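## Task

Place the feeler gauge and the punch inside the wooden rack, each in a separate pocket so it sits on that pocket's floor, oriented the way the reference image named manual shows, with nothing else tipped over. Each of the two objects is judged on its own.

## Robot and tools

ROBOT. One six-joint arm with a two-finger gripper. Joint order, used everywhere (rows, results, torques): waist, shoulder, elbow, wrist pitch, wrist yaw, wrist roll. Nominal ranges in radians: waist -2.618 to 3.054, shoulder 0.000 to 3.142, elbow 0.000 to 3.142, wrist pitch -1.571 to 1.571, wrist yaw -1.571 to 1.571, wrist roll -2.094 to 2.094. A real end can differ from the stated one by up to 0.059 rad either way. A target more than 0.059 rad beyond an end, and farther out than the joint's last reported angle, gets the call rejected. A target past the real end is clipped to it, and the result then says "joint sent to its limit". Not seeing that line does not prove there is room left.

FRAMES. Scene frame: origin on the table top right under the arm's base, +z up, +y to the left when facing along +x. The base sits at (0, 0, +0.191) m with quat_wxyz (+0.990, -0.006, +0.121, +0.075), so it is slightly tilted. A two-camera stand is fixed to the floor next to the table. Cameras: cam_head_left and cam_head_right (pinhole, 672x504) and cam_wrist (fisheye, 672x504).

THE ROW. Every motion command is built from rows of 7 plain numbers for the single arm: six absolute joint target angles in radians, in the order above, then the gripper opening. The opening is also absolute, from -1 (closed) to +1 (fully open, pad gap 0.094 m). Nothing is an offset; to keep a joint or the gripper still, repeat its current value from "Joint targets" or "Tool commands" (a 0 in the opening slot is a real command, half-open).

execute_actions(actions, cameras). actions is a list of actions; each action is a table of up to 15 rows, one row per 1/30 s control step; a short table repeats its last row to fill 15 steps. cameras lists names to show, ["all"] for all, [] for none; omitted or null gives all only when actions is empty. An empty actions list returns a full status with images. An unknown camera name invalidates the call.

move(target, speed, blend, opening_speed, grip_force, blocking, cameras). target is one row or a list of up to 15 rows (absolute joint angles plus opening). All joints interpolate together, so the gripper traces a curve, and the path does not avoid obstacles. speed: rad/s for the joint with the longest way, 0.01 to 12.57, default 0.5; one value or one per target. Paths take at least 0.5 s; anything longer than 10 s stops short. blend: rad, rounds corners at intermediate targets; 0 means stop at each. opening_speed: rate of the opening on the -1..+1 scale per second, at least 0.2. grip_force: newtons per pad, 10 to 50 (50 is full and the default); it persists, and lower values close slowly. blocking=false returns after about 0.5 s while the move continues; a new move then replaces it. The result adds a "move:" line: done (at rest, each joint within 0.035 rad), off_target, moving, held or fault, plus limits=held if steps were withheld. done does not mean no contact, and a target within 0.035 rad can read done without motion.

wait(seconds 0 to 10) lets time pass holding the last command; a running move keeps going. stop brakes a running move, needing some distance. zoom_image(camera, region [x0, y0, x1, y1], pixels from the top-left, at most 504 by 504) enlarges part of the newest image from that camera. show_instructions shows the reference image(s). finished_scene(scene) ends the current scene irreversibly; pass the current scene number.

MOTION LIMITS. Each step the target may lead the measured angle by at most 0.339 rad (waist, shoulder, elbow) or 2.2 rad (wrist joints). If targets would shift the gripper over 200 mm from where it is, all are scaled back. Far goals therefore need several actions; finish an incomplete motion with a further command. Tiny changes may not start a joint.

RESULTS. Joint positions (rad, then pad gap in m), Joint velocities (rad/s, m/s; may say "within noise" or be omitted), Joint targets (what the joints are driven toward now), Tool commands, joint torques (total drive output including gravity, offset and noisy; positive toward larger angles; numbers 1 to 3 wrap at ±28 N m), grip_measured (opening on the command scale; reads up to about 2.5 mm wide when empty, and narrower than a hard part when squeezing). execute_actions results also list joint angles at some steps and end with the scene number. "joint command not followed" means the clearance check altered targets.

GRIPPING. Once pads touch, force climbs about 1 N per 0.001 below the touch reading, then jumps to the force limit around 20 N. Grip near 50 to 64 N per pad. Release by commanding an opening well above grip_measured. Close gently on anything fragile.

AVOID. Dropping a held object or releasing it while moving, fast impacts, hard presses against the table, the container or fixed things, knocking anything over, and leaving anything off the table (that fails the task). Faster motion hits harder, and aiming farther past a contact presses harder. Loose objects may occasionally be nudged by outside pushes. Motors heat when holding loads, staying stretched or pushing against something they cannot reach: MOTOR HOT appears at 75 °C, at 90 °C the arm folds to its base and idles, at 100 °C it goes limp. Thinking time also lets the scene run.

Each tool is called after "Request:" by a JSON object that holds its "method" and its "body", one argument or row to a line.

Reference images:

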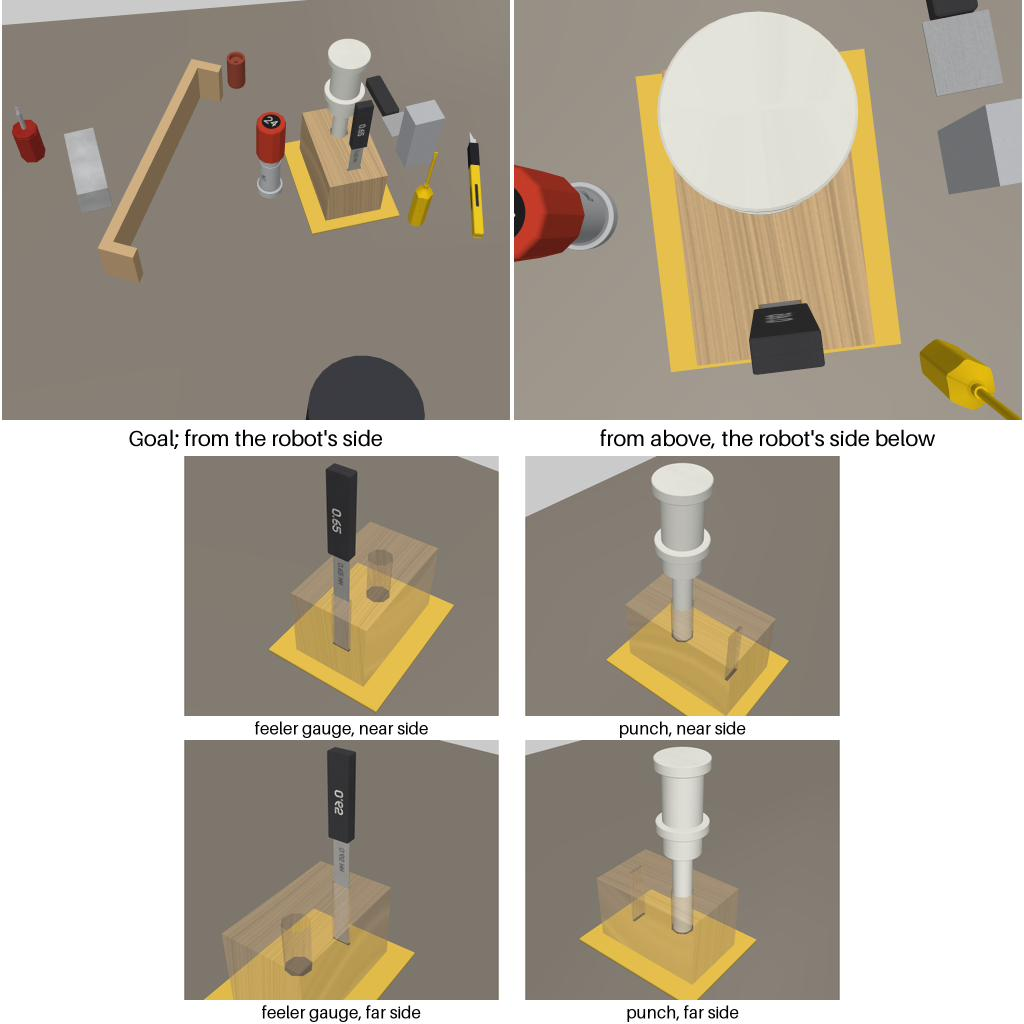

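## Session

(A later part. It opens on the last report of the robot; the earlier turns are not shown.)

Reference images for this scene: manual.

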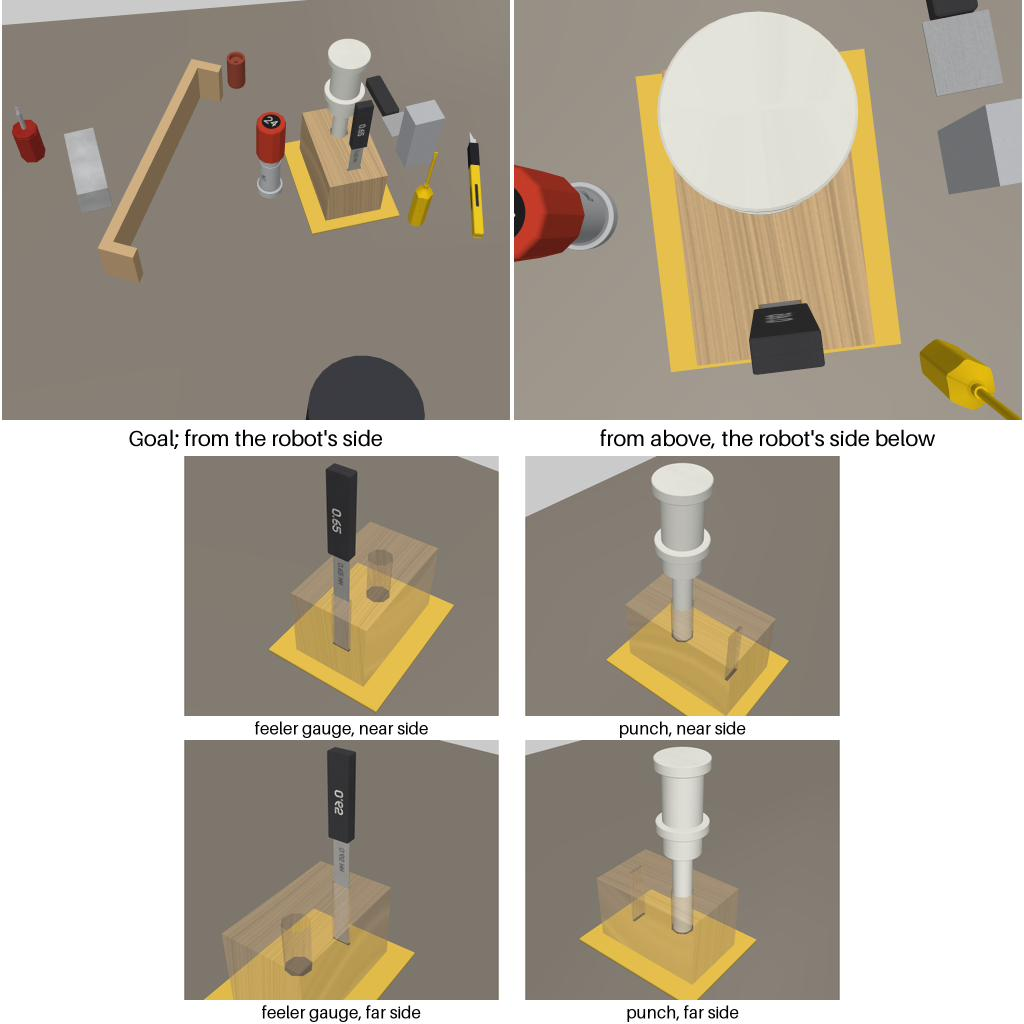

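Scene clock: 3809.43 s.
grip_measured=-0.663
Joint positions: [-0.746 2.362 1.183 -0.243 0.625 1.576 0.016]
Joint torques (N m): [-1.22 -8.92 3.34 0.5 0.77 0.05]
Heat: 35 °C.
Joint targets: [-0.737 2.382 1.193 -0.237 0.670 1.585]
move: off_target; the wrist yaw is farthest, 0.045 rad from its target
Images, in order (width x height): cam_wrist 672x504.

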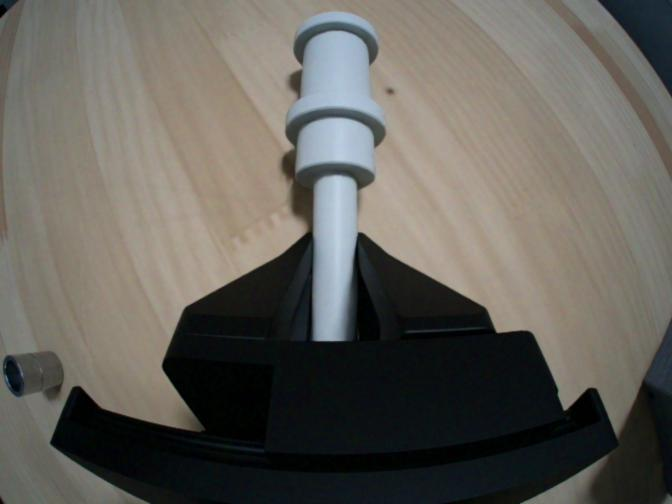

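Request:
{"method": "execute_actions", "body": {
  "actions": [],
  "cameras": ["cam_wrist", "cam_head_right", "cam_head_left"]
}}

Request:
{"method": "zoom_image", "body": {
  "camera": "cam_wrist",
  "region": [240, 0, 440, 200]
}}

Request:
{"method": "zoom_image", "body": {
  "camera": "cam_head_right",
  "region": [475, 175, 535, 220]
}}

Scene clock: 3871.83 s.
grip_measured=-0.663
Joint positions: [-0.746 2.425 1.187 -0.212 0.716 1.577 0.016]
Joint velocities: within noise
Joint torques (N m): [-1.22 -8.12 3.6 0.41 0.44 0.04]
Motor temperatures (°C): [28 35 30 28 27 27 34]
Heat: 35 °C.
Joint targets: [-0.737 2.456 1.204 -0.210 0.720 1.585]
Tool commands: gripper/opening=-0.95

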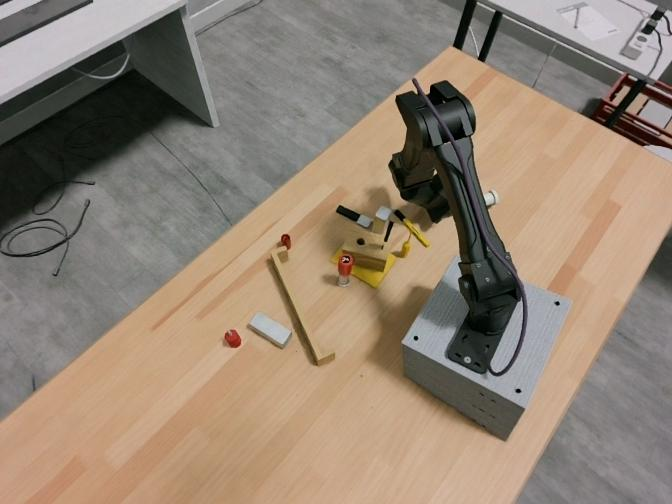

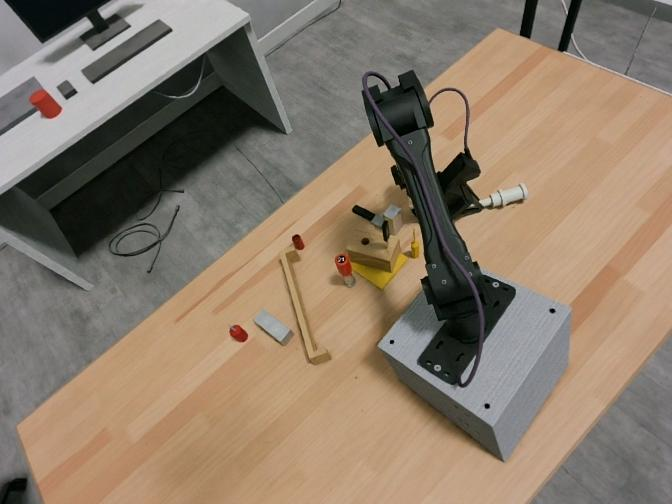

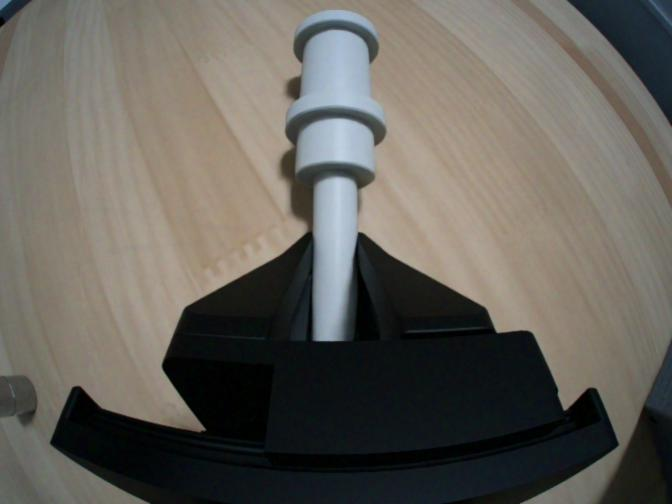

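Scaled by 2.520 from the camera's 672x504 image, which has a finer 960x720 frame.

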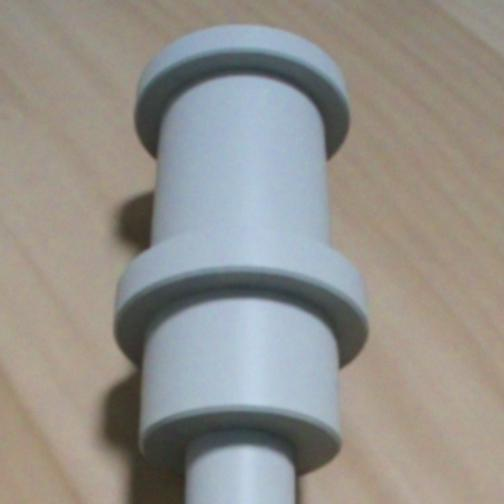

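Scaled by 8.400 from the camera's 672x504 image, which has a finer 960x720 frame.

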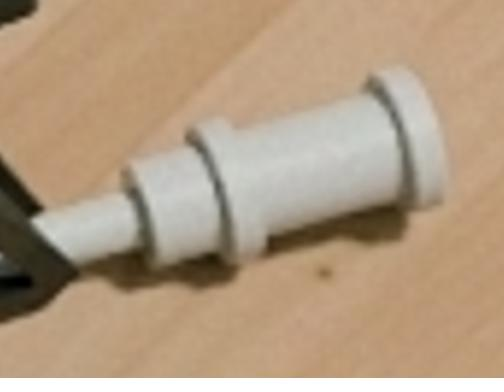

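Request:
{"method": "move", "body": {
  "target": [
    [-0.737, 2.446, 1.204, -0.213, 0.715, 1.585, -0.95],
    [-0.737, 2.446, 1.204, -0.213, 0.715, 1.585, -0.68],
    [-0.737, 2.446, 1.204, -0.213, 0.715, 1.585, -0.5]
  ],
  "speed": 0.06,
  "opening_speed": 0.4,
  "cameras": ["cam_wrist", "cam_head_right"]
}}

Request:
{"method": "zoom_image", "body": {
  "camera": "cam_head_right",
  "region": [475, 175, 535, 220]
}}

Scene clock: 3884.87 s.
grip_measured=-0.502
Joint positions: [-0.746 2.425 1.187 -0.212 0.706 1.578 0.023]
Joint torques (N m): [-1.25 -8.8 3.59 0.38 0.48 0.04]
Heat: 35 °C.
Joint targets: [-0.737 2.446 1.204 -0.213 0.715 1.585]
move: done
Images, in order (width x height): cam_head_right 672x504, cam_wrist 672x504.

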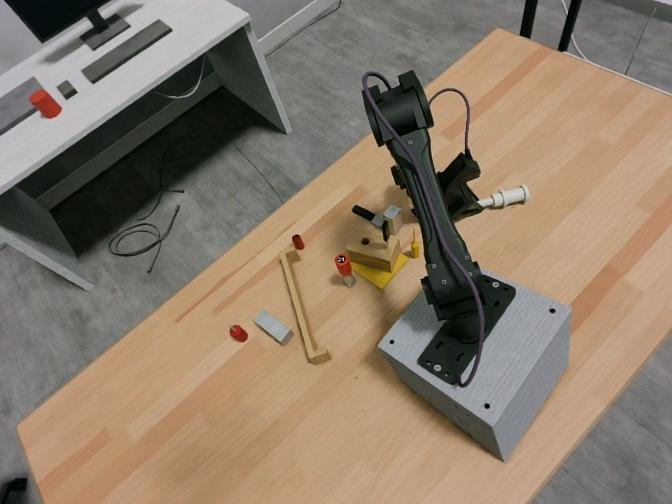

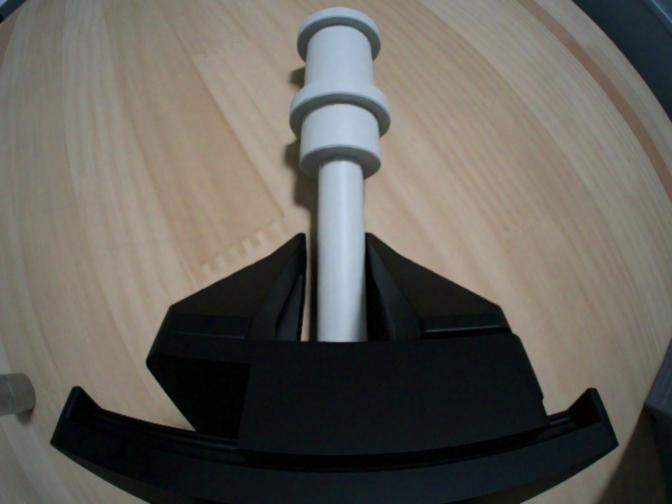

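Scaled by 8.400 from the camera's 672x504 image, which has a finer 960x720 frame.

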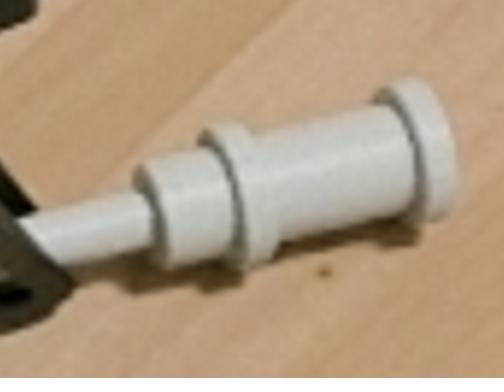

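Request:
{"method": "move", "body": {
  "target": [
    [-0.737, 2.446, 1.204, -0.213, 0.715, 1.585, 0.3],
    [-0.665, 2.255, 1.15, -0.13, 0.66, 1.578, 0.3],
    [-0.7, 1.95, 1.3, -0.4, 0.5, 1.5, 0.3],
    [-1.338, 2.25, 1.77, -1.02, -0.245, 0.915, 0.3]
  ],
  "speed": [0.2, 0.2, 0.5, 0.6],
  "blend": [0, 0.05, 0.15, 0],
  "opening_speed": 0.6,
  "cameras": ["all"]
}}

Scene clock: 3966.13 s.
grip_measured=+0.298
Joint positions: [-1.339 2.227 1.734 -1.007 -0.246 0.923 0.061]
Joint torques (N m): [-2.96 -9.88 8.24 0.36 0.02 -0.11]
Heat: 36 °C.
Joint targets: [-1.338 2.250 1.770 -1.020 -0.245 0.915]
move: off_target; the elbow is farthest, 0.036 rad from its target

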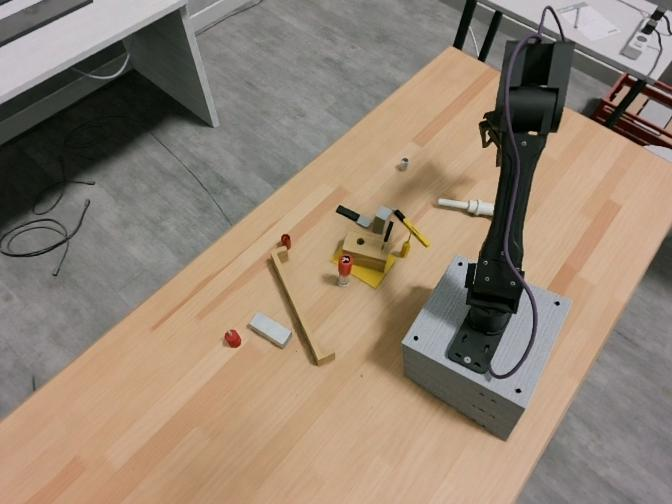

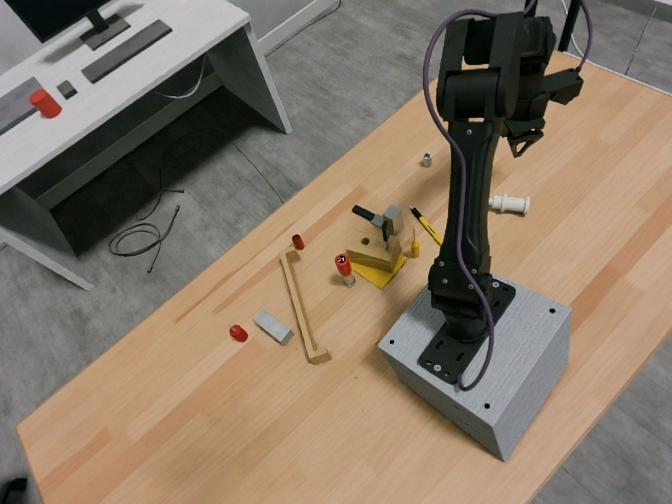

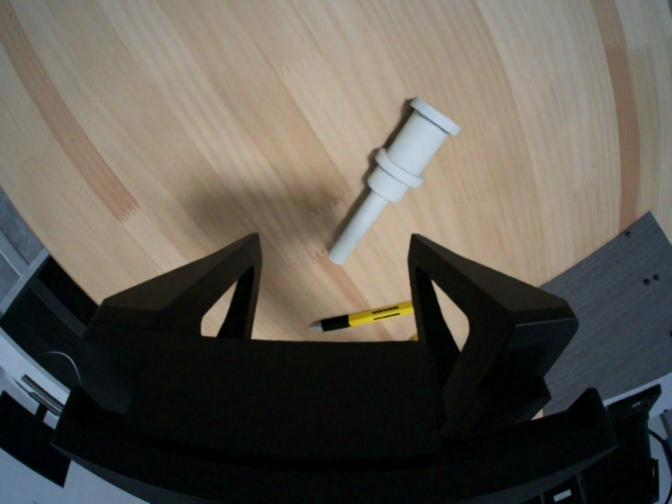

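Request:
{"method": "execute_actions", "body": {
  "actions": [],
  "cameras": ["cam_wrist"]
}}

Request:
{"method": "zoom_image", "body": {
  "camera": "cam_wrist",
  "region": [300, 80, 500, 290]
}}

Scene clock: 3993.13 s.
grip_measured=+0.298
Joint positions: [-1.339 2.227 1.734 -1.008 -0.246 0.923 0.061]
Joint velocities: within noise
Joint torques (N m): [-2.93 -9.87 8.27 0.37 0.02 -0.11]
Motor temperatures (°C): [28 35 33 28 27 27 31]
Heat: 35 °C.
Joint targets: [-1.338 2.250 1.770 -1.020 -0.245 0.915]
Tool commands: gripper/opening=+0.3
Images, in order (width x height): cam_wrist 672x504.

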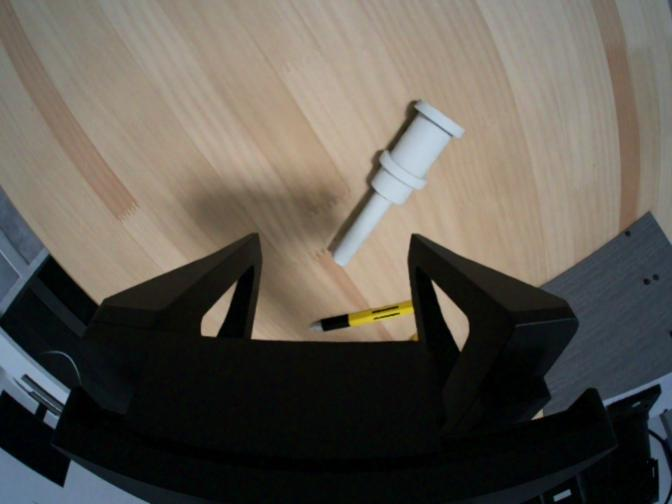

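Scaled by 2.400 from the camera's 672x504 image, which has a finer 960x720 frame.

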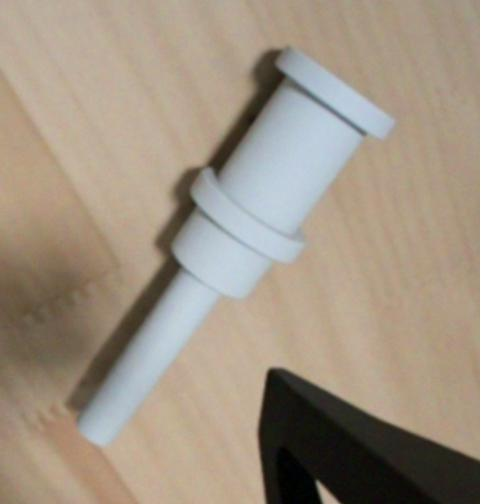

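Request:
{"method": "move", "body": {
  "target": [-1.316, 2.138, 1.308, -0.651, -0.228, 1.461, 0.3],
  "speed": 0.5,
  "cameras": ["cam_wrist"]
}}

Scene clock: 4028.30 s.
grip_measured=+0.298
Joint positions: [-1.324 2.174 1.324 -0.658 -0.243 1.452 0.061]
Joint torques (N m): [-2.11 -12.92 3.3 0.56 0.14 0.05]
Heat: 36 °C.
Joint targets: [-1.316 2.138 1.308 -0.651 -0.228 1.461]
move: off_target; the shoulder is farthest, 0.036 rad from its target
Images, in order (width x height): cam_wrist 672x504.

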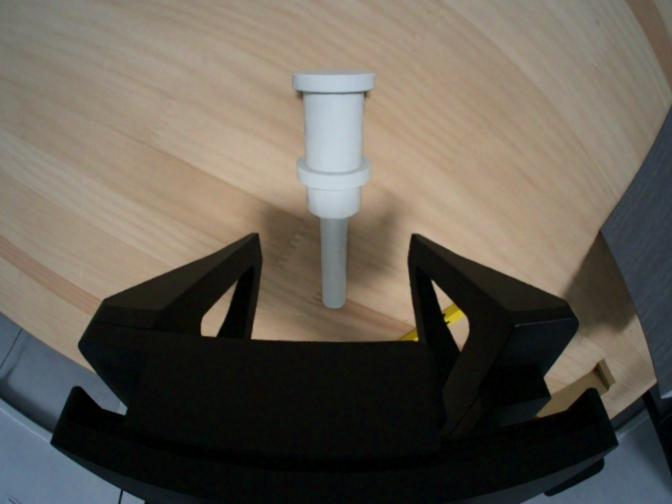

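Request:
{"method": "move", "body": {
  "target": [
    [-1.29, 2.33, 1.3, -0.46, -0.225, 1.497, 0.3],
    [-1.268, 2.393, 1.297, -0.417, -0.222, 1.51, 0.3]
  ],
  "speed": [0.3, 0.12],
  "blend": [0.03, 0],
  "cameras": ["cam_wrist"]
}}

Scene clock: 4040.47 s.
grip_measured=+0.298
Joint positions: [-1.275 2.372 1.315 -0.424 -0.237 1.502 0.061]
Joint torques (N m): [-2.28 -9.24 2.33 0.6 0.15 0.05]
Heat: 38 °C.
Joint targets: [-1.268 2.393 1.297 -0.417 -0.222 1.510]
move: done
Images, in order (width x height): cam_wrist 672x504.

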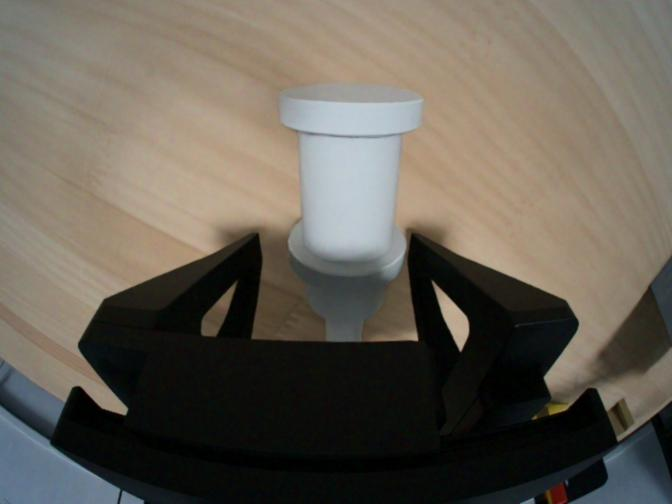

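Request:
{"method": "move", "body": {
  "target": [
    [-1.268, 2.393, 1.297, -0.417, -0.222, 1.51, 0.0],
    [-1.268, 2.393, 1.297, -0.417, -0.222, 1.51, -0.6]
  ],
  "speed": 0.1,
  "opening_speed": 0.3,
  "cameras": ["cam_wrist"]
}}

Scene clock: 4055.20 s.
grip_measured=-0.130
Joint positions: [-1.275 2.372 1.315 -0.423 -0.237 1.502 0.041]
Joint torques (N m): [-2.29 -9.25 2.32 0.6 0.14 0.05]
Heat: 38 °C.
Joint targets: [-1.268 2.393 1.297 -0.417 -0.222 1.510]
move: done
Images, in order (width x height): cam_wrist 672x504.

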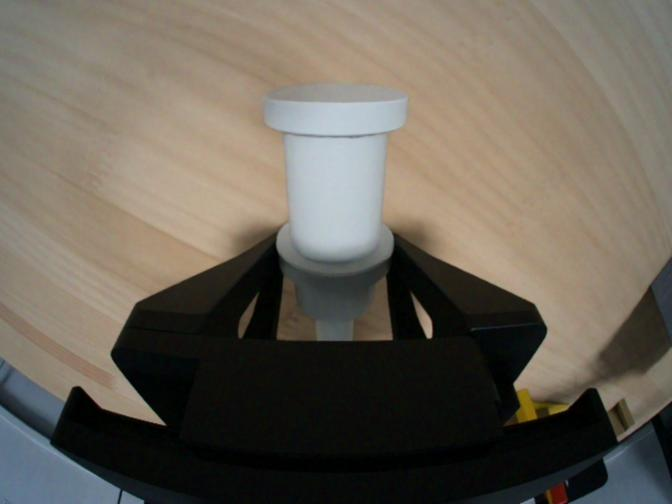

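Request:
{"method": "move", "body": {
  "target": [
    [-1.3, 2.21, 1.335, -0.587, -0.225, 1.46, -0.6],
    [-1.063, 2.2, 1.32, -0.565, -0.2, 1.894, -0.6]
  ],
  "speed": [0.2, 0.4],
  "blend": [0.03, 0],
  "cameras": ["cam_wrist"]
}}

Scene clock: 4092.13 s.
grip_measured=-0.131
Joint positions: [-1.063 2.241 1.315 -0.561 -0.215 1.885 0.041]
Joint torques (N m): [-2.48 -13.67 4.26 0.37 0.14 0.04]
Heat: 39 °C.
Joint targets: [-1.063 2.200 1.320 -0.565 -0.200 1.894]
move: off_target; the shoulder is farthest, 0.041 rad from its target
Images, in order (width x height): cam_wrist 672x504.

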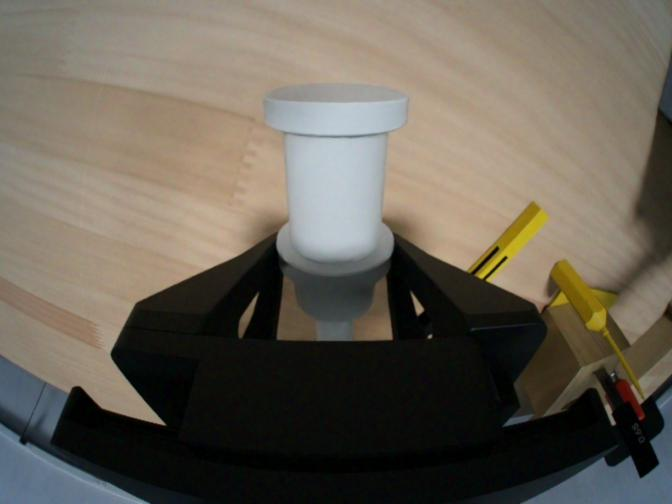

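Request:
{"method": "move", "body": {
  "target": [
    [-1.04, 2.3, 1.32, -0.46, -0.198, 1.912, -0.6],
    [-1.036, 2.328, 1.325, -0.43, -0.198, 1.92, -0.6]
  ],
  "speed": [0.2, 0.1],
  "blend": [0.02, 0]
}}

Scene clock: 4101.47 s.
grip_measured=-0.131
Joint positions: [-1.043 2.309 1.315 -0.433 -0.213 1.912 0.041]
Joint torques (N m): [-1.95 -9.43 4.51 0.55 0.15 0.03]
Motor temperatures (°C): [28 40 30 28 26 27 33]
Heat: 40 °C.
Joint targets: [-1.036 2.328 1.325 -0.430 -0.198 1.920]
move: done; blend cut to 0.015 rad at target 1

Request:
{"method": "move", "body": {
  "target": [-1.036, 2.342, 1.327, -0.422, -0.198, 1.92, -0.6],
  "speed": 0.08
}}

Request:
{"method": "move", "body": {
  "target": [-1.036, 2.352, 1.327, -0.416, -0.198, 1.92, -0.6],
  "speed": 0.08
}}

Scene clock: 4110.43 s.
grip_measured=-0.131
Joint positions: [-1.043 2.316 1.315 -0.427 -0.213 1.912 0.041]
Joint velocities: [-0.002 -0.002 0.002 -0.022 -0.007 -0.154 0]
Joint torques (N m): [-1.96 -9.01 4.63 0.59 0.14 0.05]
Heat: 40 °C.
Joint targets: [-1.036 2.342 1.327 -0.422 -0.198 1.920]
move: done

Scene clock: 4111.13 s.
grip_measured=-0.131
Joint positions: [-1.043 2.317 1.315 -0.426 -0.213 1.912 0.041]
Joint torques (N m): [-1.95 -8.36 4.64 0.65 0.14 0.05]
Heat: 40 °C.
Joint targets: [-1.036 2.352 1.327 -0.416 -0.198 1.920]
move: done

Request:
{"method": "move", "body": {
  "target": [
    [-1.036, 2.338, 1.327, -0.416, -0.198, 1.92, -0.6],
    [-1.036, 2.338, 1.327, -0.416, -0.198, 1.92, 0.2],
    [-1.09, 1.97, 1.29, -0.76, -0.21, 1.87, 0.2],
    [-1.53, 2.13, 1.25, -0.87, -0.95, -1.8, 0.2],
    [-1.54, 2.43, 1.312, -0.61, -0.972, -1.846, 0.2]
  ],
  "speed": [0.2, 0.2, 0.5, 1.5, 0.4],
  "blend": [0, 0, 0.1, 0.1, 0],
  "opening_speed": 0.6,
  "cameras": ["all"]
}}

Scene clock: 4156.07 s.
grip_measured=+0.198
Joint positions: [-1.523 2.414 1.289 -0.616 -0.95 -1.838 0.056]
Joint torques (N m): [-4.42 -9.21 5.12 0.23 -0.49 -0.11]
Heat: 37 °C.
Joint targets: [-1.540 2.430 1.312 -0.610 -0.972 -1.846]
move: done

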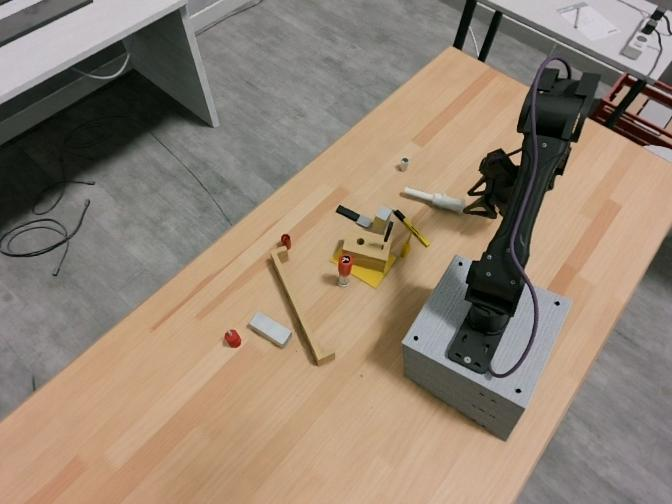

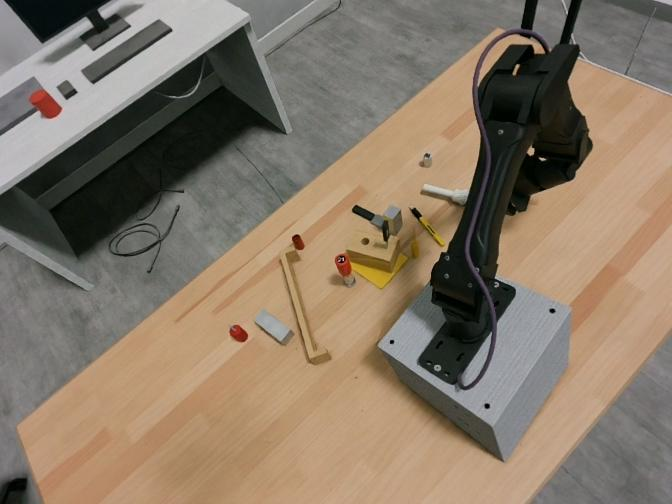

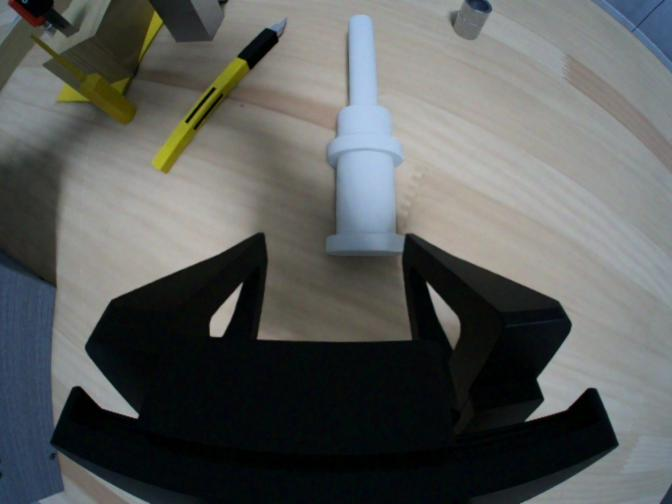

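Request:
{"method": "move", "body": {
  "target": [-1.446, 2.461, 1.345, -0.5, -0.985, -1.696, 0.2],
  "speed": 0.25,
  "cameras": ["cam_wrist"]
}}

Scene clock: 4213.70 s.
grip_measured=+0.198
Joint positions: [-1.45 2.436 1.321 -0.506 -0.962 -1.705 0.056]
Joint torques (N m): [-2.67 -8.95 5.31 0.42 -0.51 0.04]
Heat: 38 °C.
Joint targets: [-1.446 2.461 1.345 -0.500 -0.985 -1.696]
move: done
Images, in order (width x height): cam_wrist 672x504.

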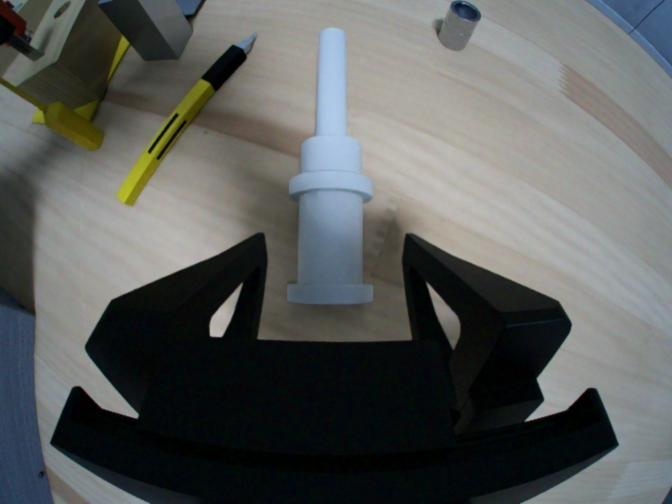

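Request:
{"method": "move", "body": {
  "target": [-1.345, 2.525, 1.3, -0.275, -0.99, -1.52, 0.2],
  "speed": 0.12,
  "cameras": ["cam_wrist"]
}}

Scene clock: 4225.30 s.
grip_measured=+0.198
Joint positions: [-1.352 2.5 1.321 -0.281 -0.967 -1.528 0.056]
Joint torques (N m): [-2.41 -9.16 1.68 0.67 -0.53 0.05]
Heat: 38 °C.
Joint targets: [-1.345 2.525 1.300 -0.275 -0.990 -1.520]
move: done
Images, in order (width x height): cam_wrist 672x504.

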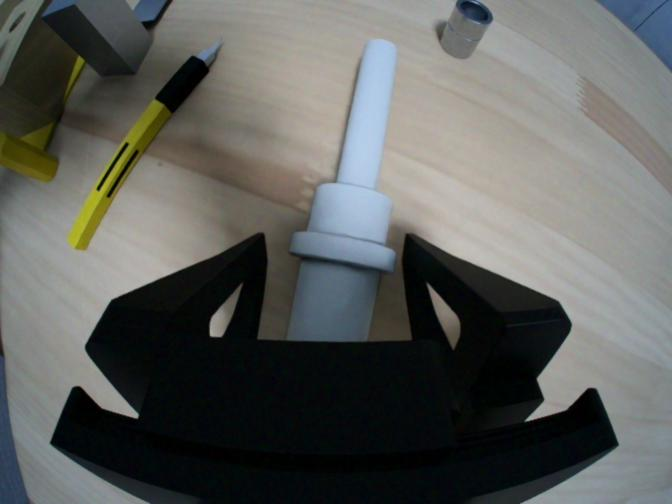

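Request:
{"method": "move", "body": {
  "target": [
    [-1.331, 2.538, 1.297, -0.238, -0.99, -1.491, 0.2],
    [-1.331, 2.538, 1.297, -0.238, -0.99, -1.491, -0.6]
  ],
  "speed": 0.12,
  "opening_speed": 0.25,
  "cameras": ["cam_wrist"]
}}

Scene clock: 4256.33 s.
grip_measured=-0.131
Joint positions: [-1.339 2.514 1.312 -0.243 -0.968 -1.499 0.041]
Joint torques (N m): [-2.35 -9.2 2.02 0.69 -0.53 0.04]
Heat: 39 °C.
Joint targets: [-1.331 2.538 1.297 -0.238 -0.990 -1.491]
move: done
Images, in order (width x height): cam_wrist 672x504.

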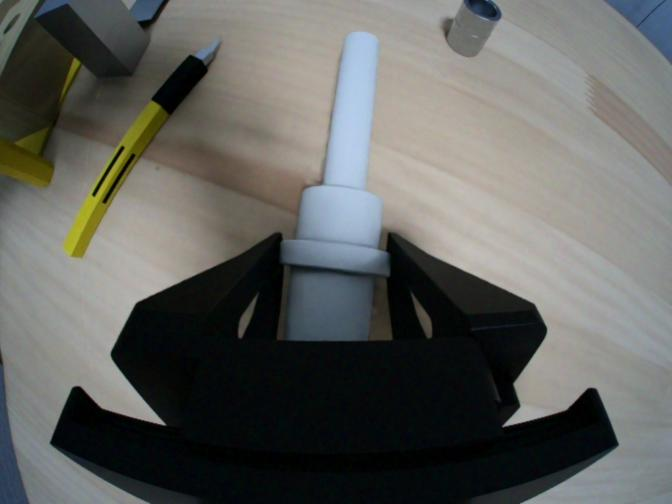

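Request:
{"method": "move", "body": {
  "target": [
    [-1.331, 2.538, 1.297, -0.238, -0.99, -1.491, 0.03],
    [-1.403, 2.631, 1.224, 0.097, -1.209, -1.286, 0.03],
    [-1.403, 2.631, 1.224, 0.097, -1.209, -1.286, -0.6]
  ],
  "speed": 0.15,
  "opening_speed": 0.3,
  "cameras": ["cam_wrist"]
}}

Scene clock: 4464.87 s.
grip_measured=-0.126
Joint positions: [-1.386 2.606 1.239 0.092 -1.186 -1.294 0.041]
Joint torques (N m): [-4.45 -8.96 1.52 0.96 -0.58 0.04]
Heat: 37 °C.
Joint targets: [-1.403 2.631 1.224 0.097 -1.209 -1.286]
move: done
Images, in order (width x height): cam_wrist 672x504.

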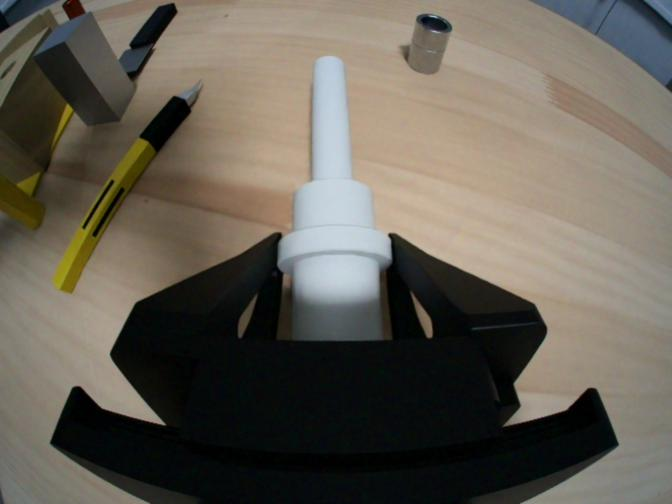

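Request:
{"method": "move", "body": {
  "target": [
    [-1.435, 2.42, 1.2, -0.12, -1.215, -1.385, -0.6],
    [-1.43, 1.75, 1.15, -0.75, -1.19, -1.45, -0.6]
  ],
  "speed": [0.15, 0.5],
  "blend": [0.05, 0],
  "cameras": ["all"]
}}

Scene clock: 4531.13 s.
grip_measured=-0.126
Joint positions: [-1.416 1.772 1.17 -0.733 -1.161 -1.443 0.041]
Joint torques (N m): [-3.44 -9.54 4.01 0.65 -0.64 -0.1]
Heat: 40 °C.
Joint targets: [-1.430 1.750 1.150 -0.750 -1.190 -1.450]
move: done

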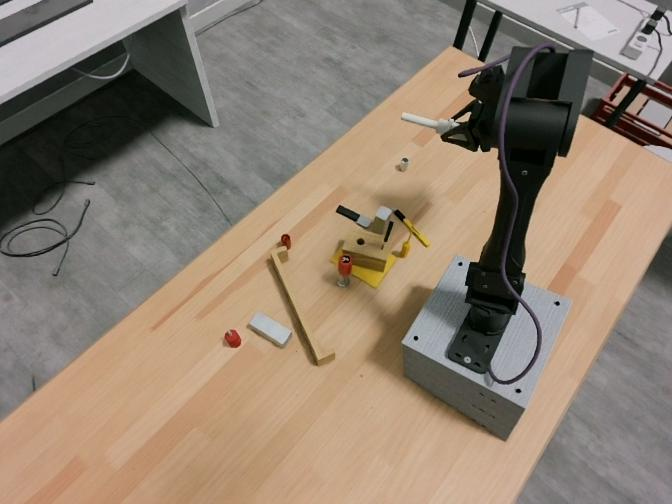

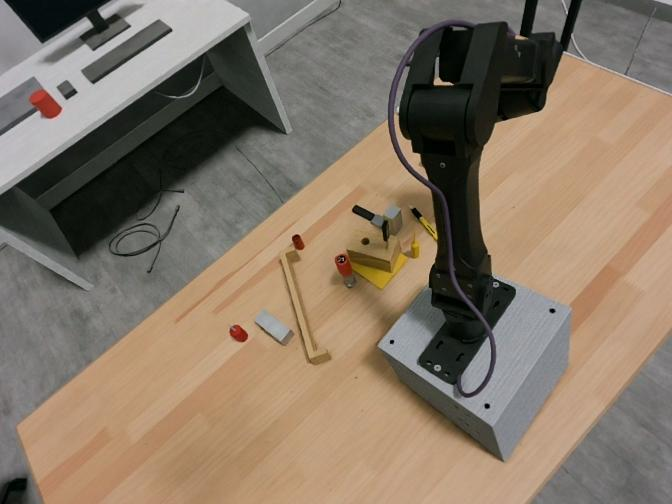

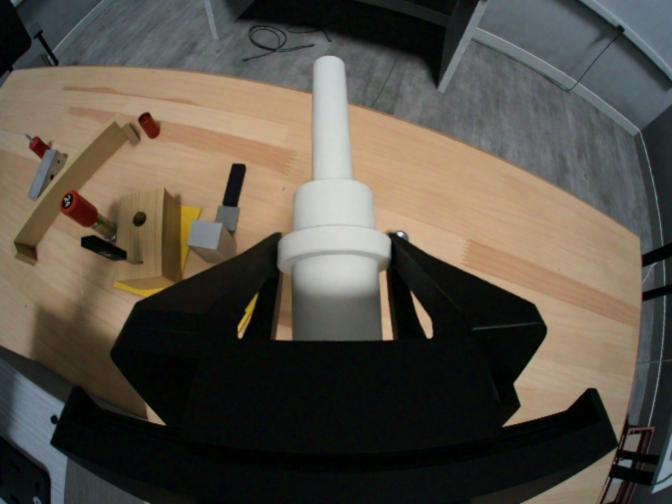

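Request:
{"method": "move", "body": {
  "target": [
    [-0.64, 1.25, 1.15, -1.2, -0.26, -1.52, -0.6],
    [0.155, 1.27, 1.12, -1.158, 0.69, -1.6, -0.6]
  ],
  "speed": [0.6, 0.6],
  "blend": [0.2, 0],
  "cameras": ["all"]
}}

Scene clock: 4545.83 s.
grip_measured=-0.126
Joint positions: [0.149 1.282 1.14 -1.163 0.669 -1.592 0.041]
Joint torques (N m): [0.65 -6.54 4.41 0.64 0.51 -0.11]
Heat: 39 °C.
Joint targets: [0.155 1.270 1.120 -1.158 0.690 -1.600]
move: done

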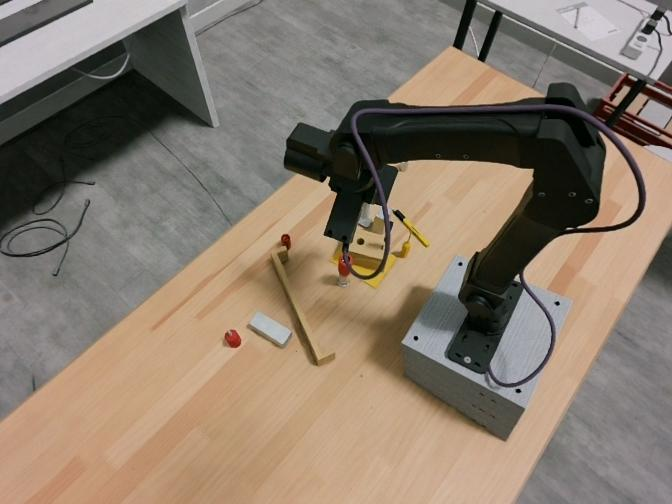

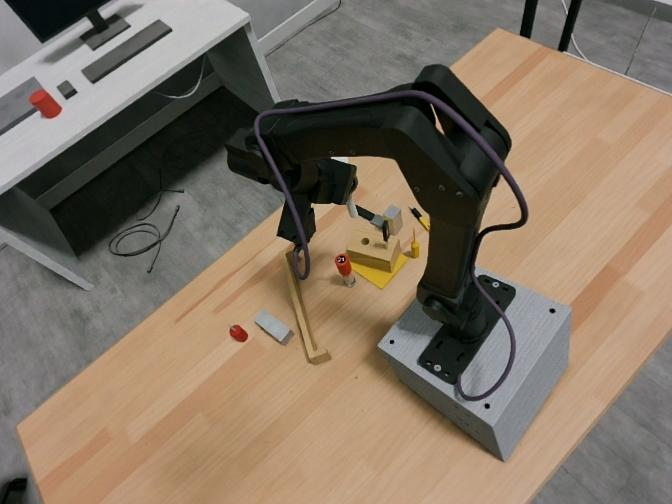

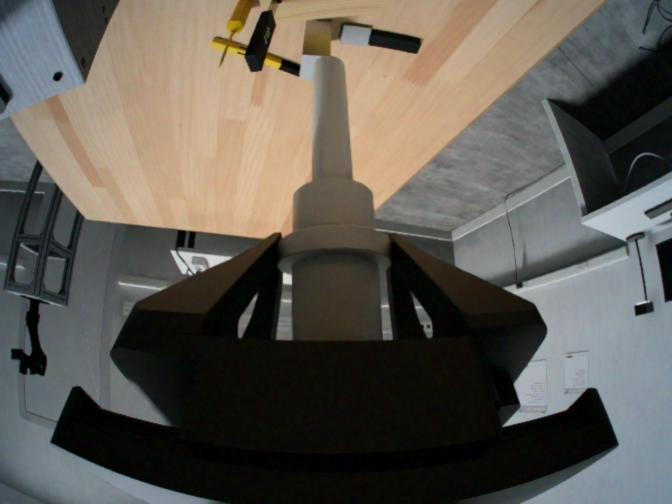

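Request:
{"method": "move", "body": {
  "target": [0.12, 1.446, 0.855, -0.722, 0.689, -1.605, -0.6],
  "speed": 0.3,
  "cameras": ["all"]
}}

Request:
{"method": "zoom_image", "body": {
  "camera": "cam_head_right",
  "region": [320, 170, 440, 290]
}}

Request:
{"method": "zoom_image", "body": {
  "camera": "cam_head_left",
  "region": [310, 170, 430, 290]
}}

Request:
{"method": "zoom_image", "body": {
  "camera": "cam_wrist",
  "region": [220, 0, 440, 160]
}}

Scene clock: 4559.33 s.
grip_measured=-0.126
Joint positions: [0.129 1.439 0.87 -0.729 0.671 -1.597 0.041]
Joint torques (N m): [-0.64 -5.81 3.97 0.66 0.48 -0.11]
Heat: 38 °C.
Joint targets: [0.120 1.446 0.855 -0.722 0.689 -1.605]
move: done

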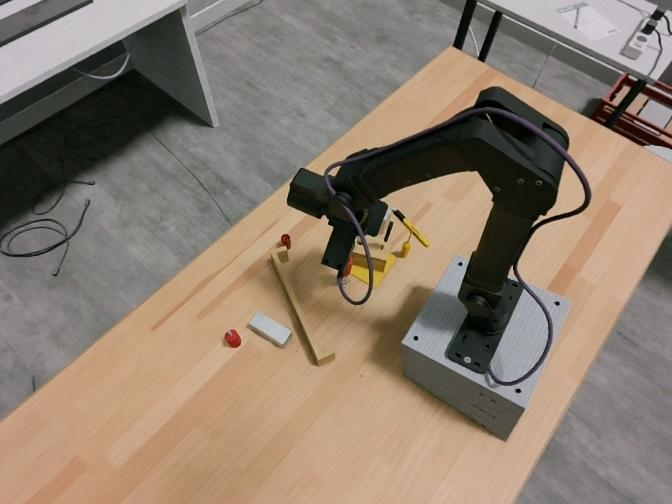

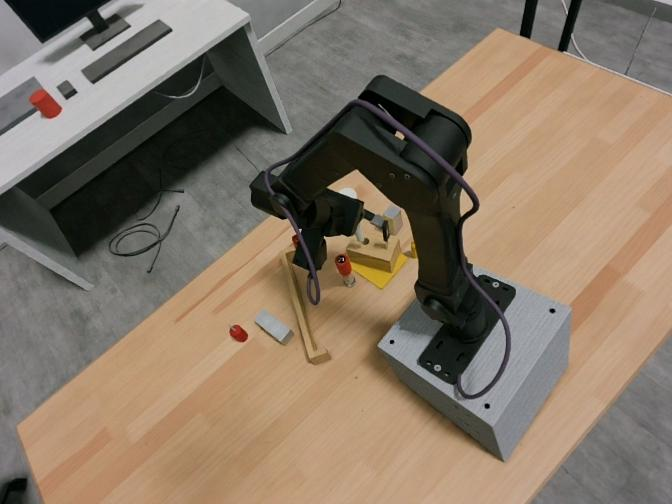

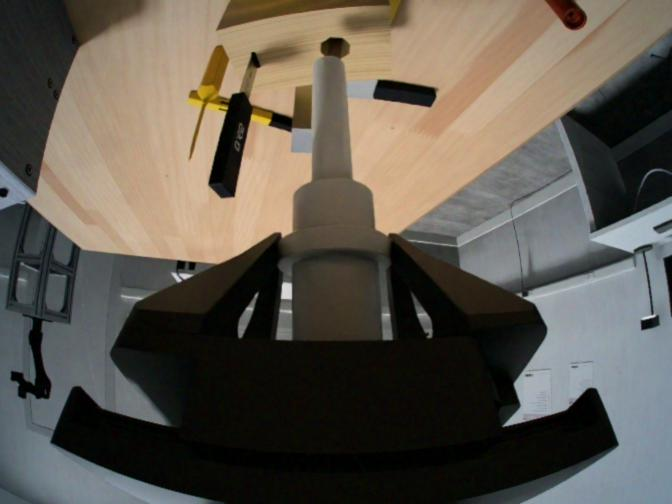

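Scaled by 4.200 from the camera's 672x504 image, which has a finer 960x720 frame.

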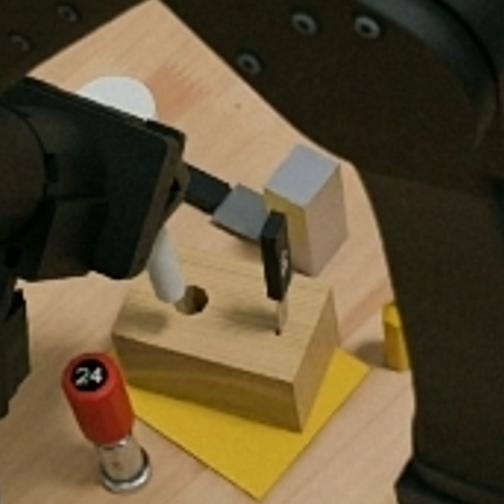

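Scaled by 4.200 from the camera's 672x504 image, which has a finer 960x720 frame.

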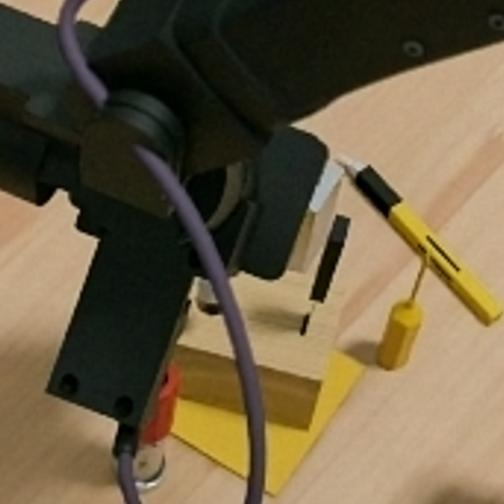

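Scaled by 2.291 from the camera's 672x504 image, which has a finer 960x720 frame.

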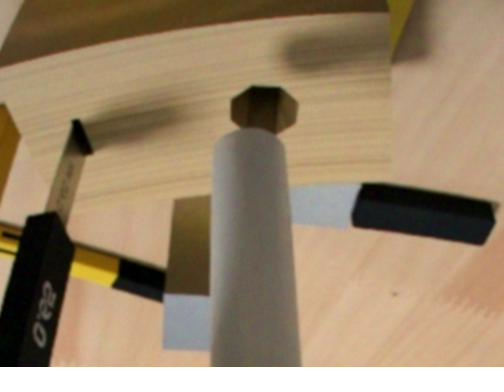

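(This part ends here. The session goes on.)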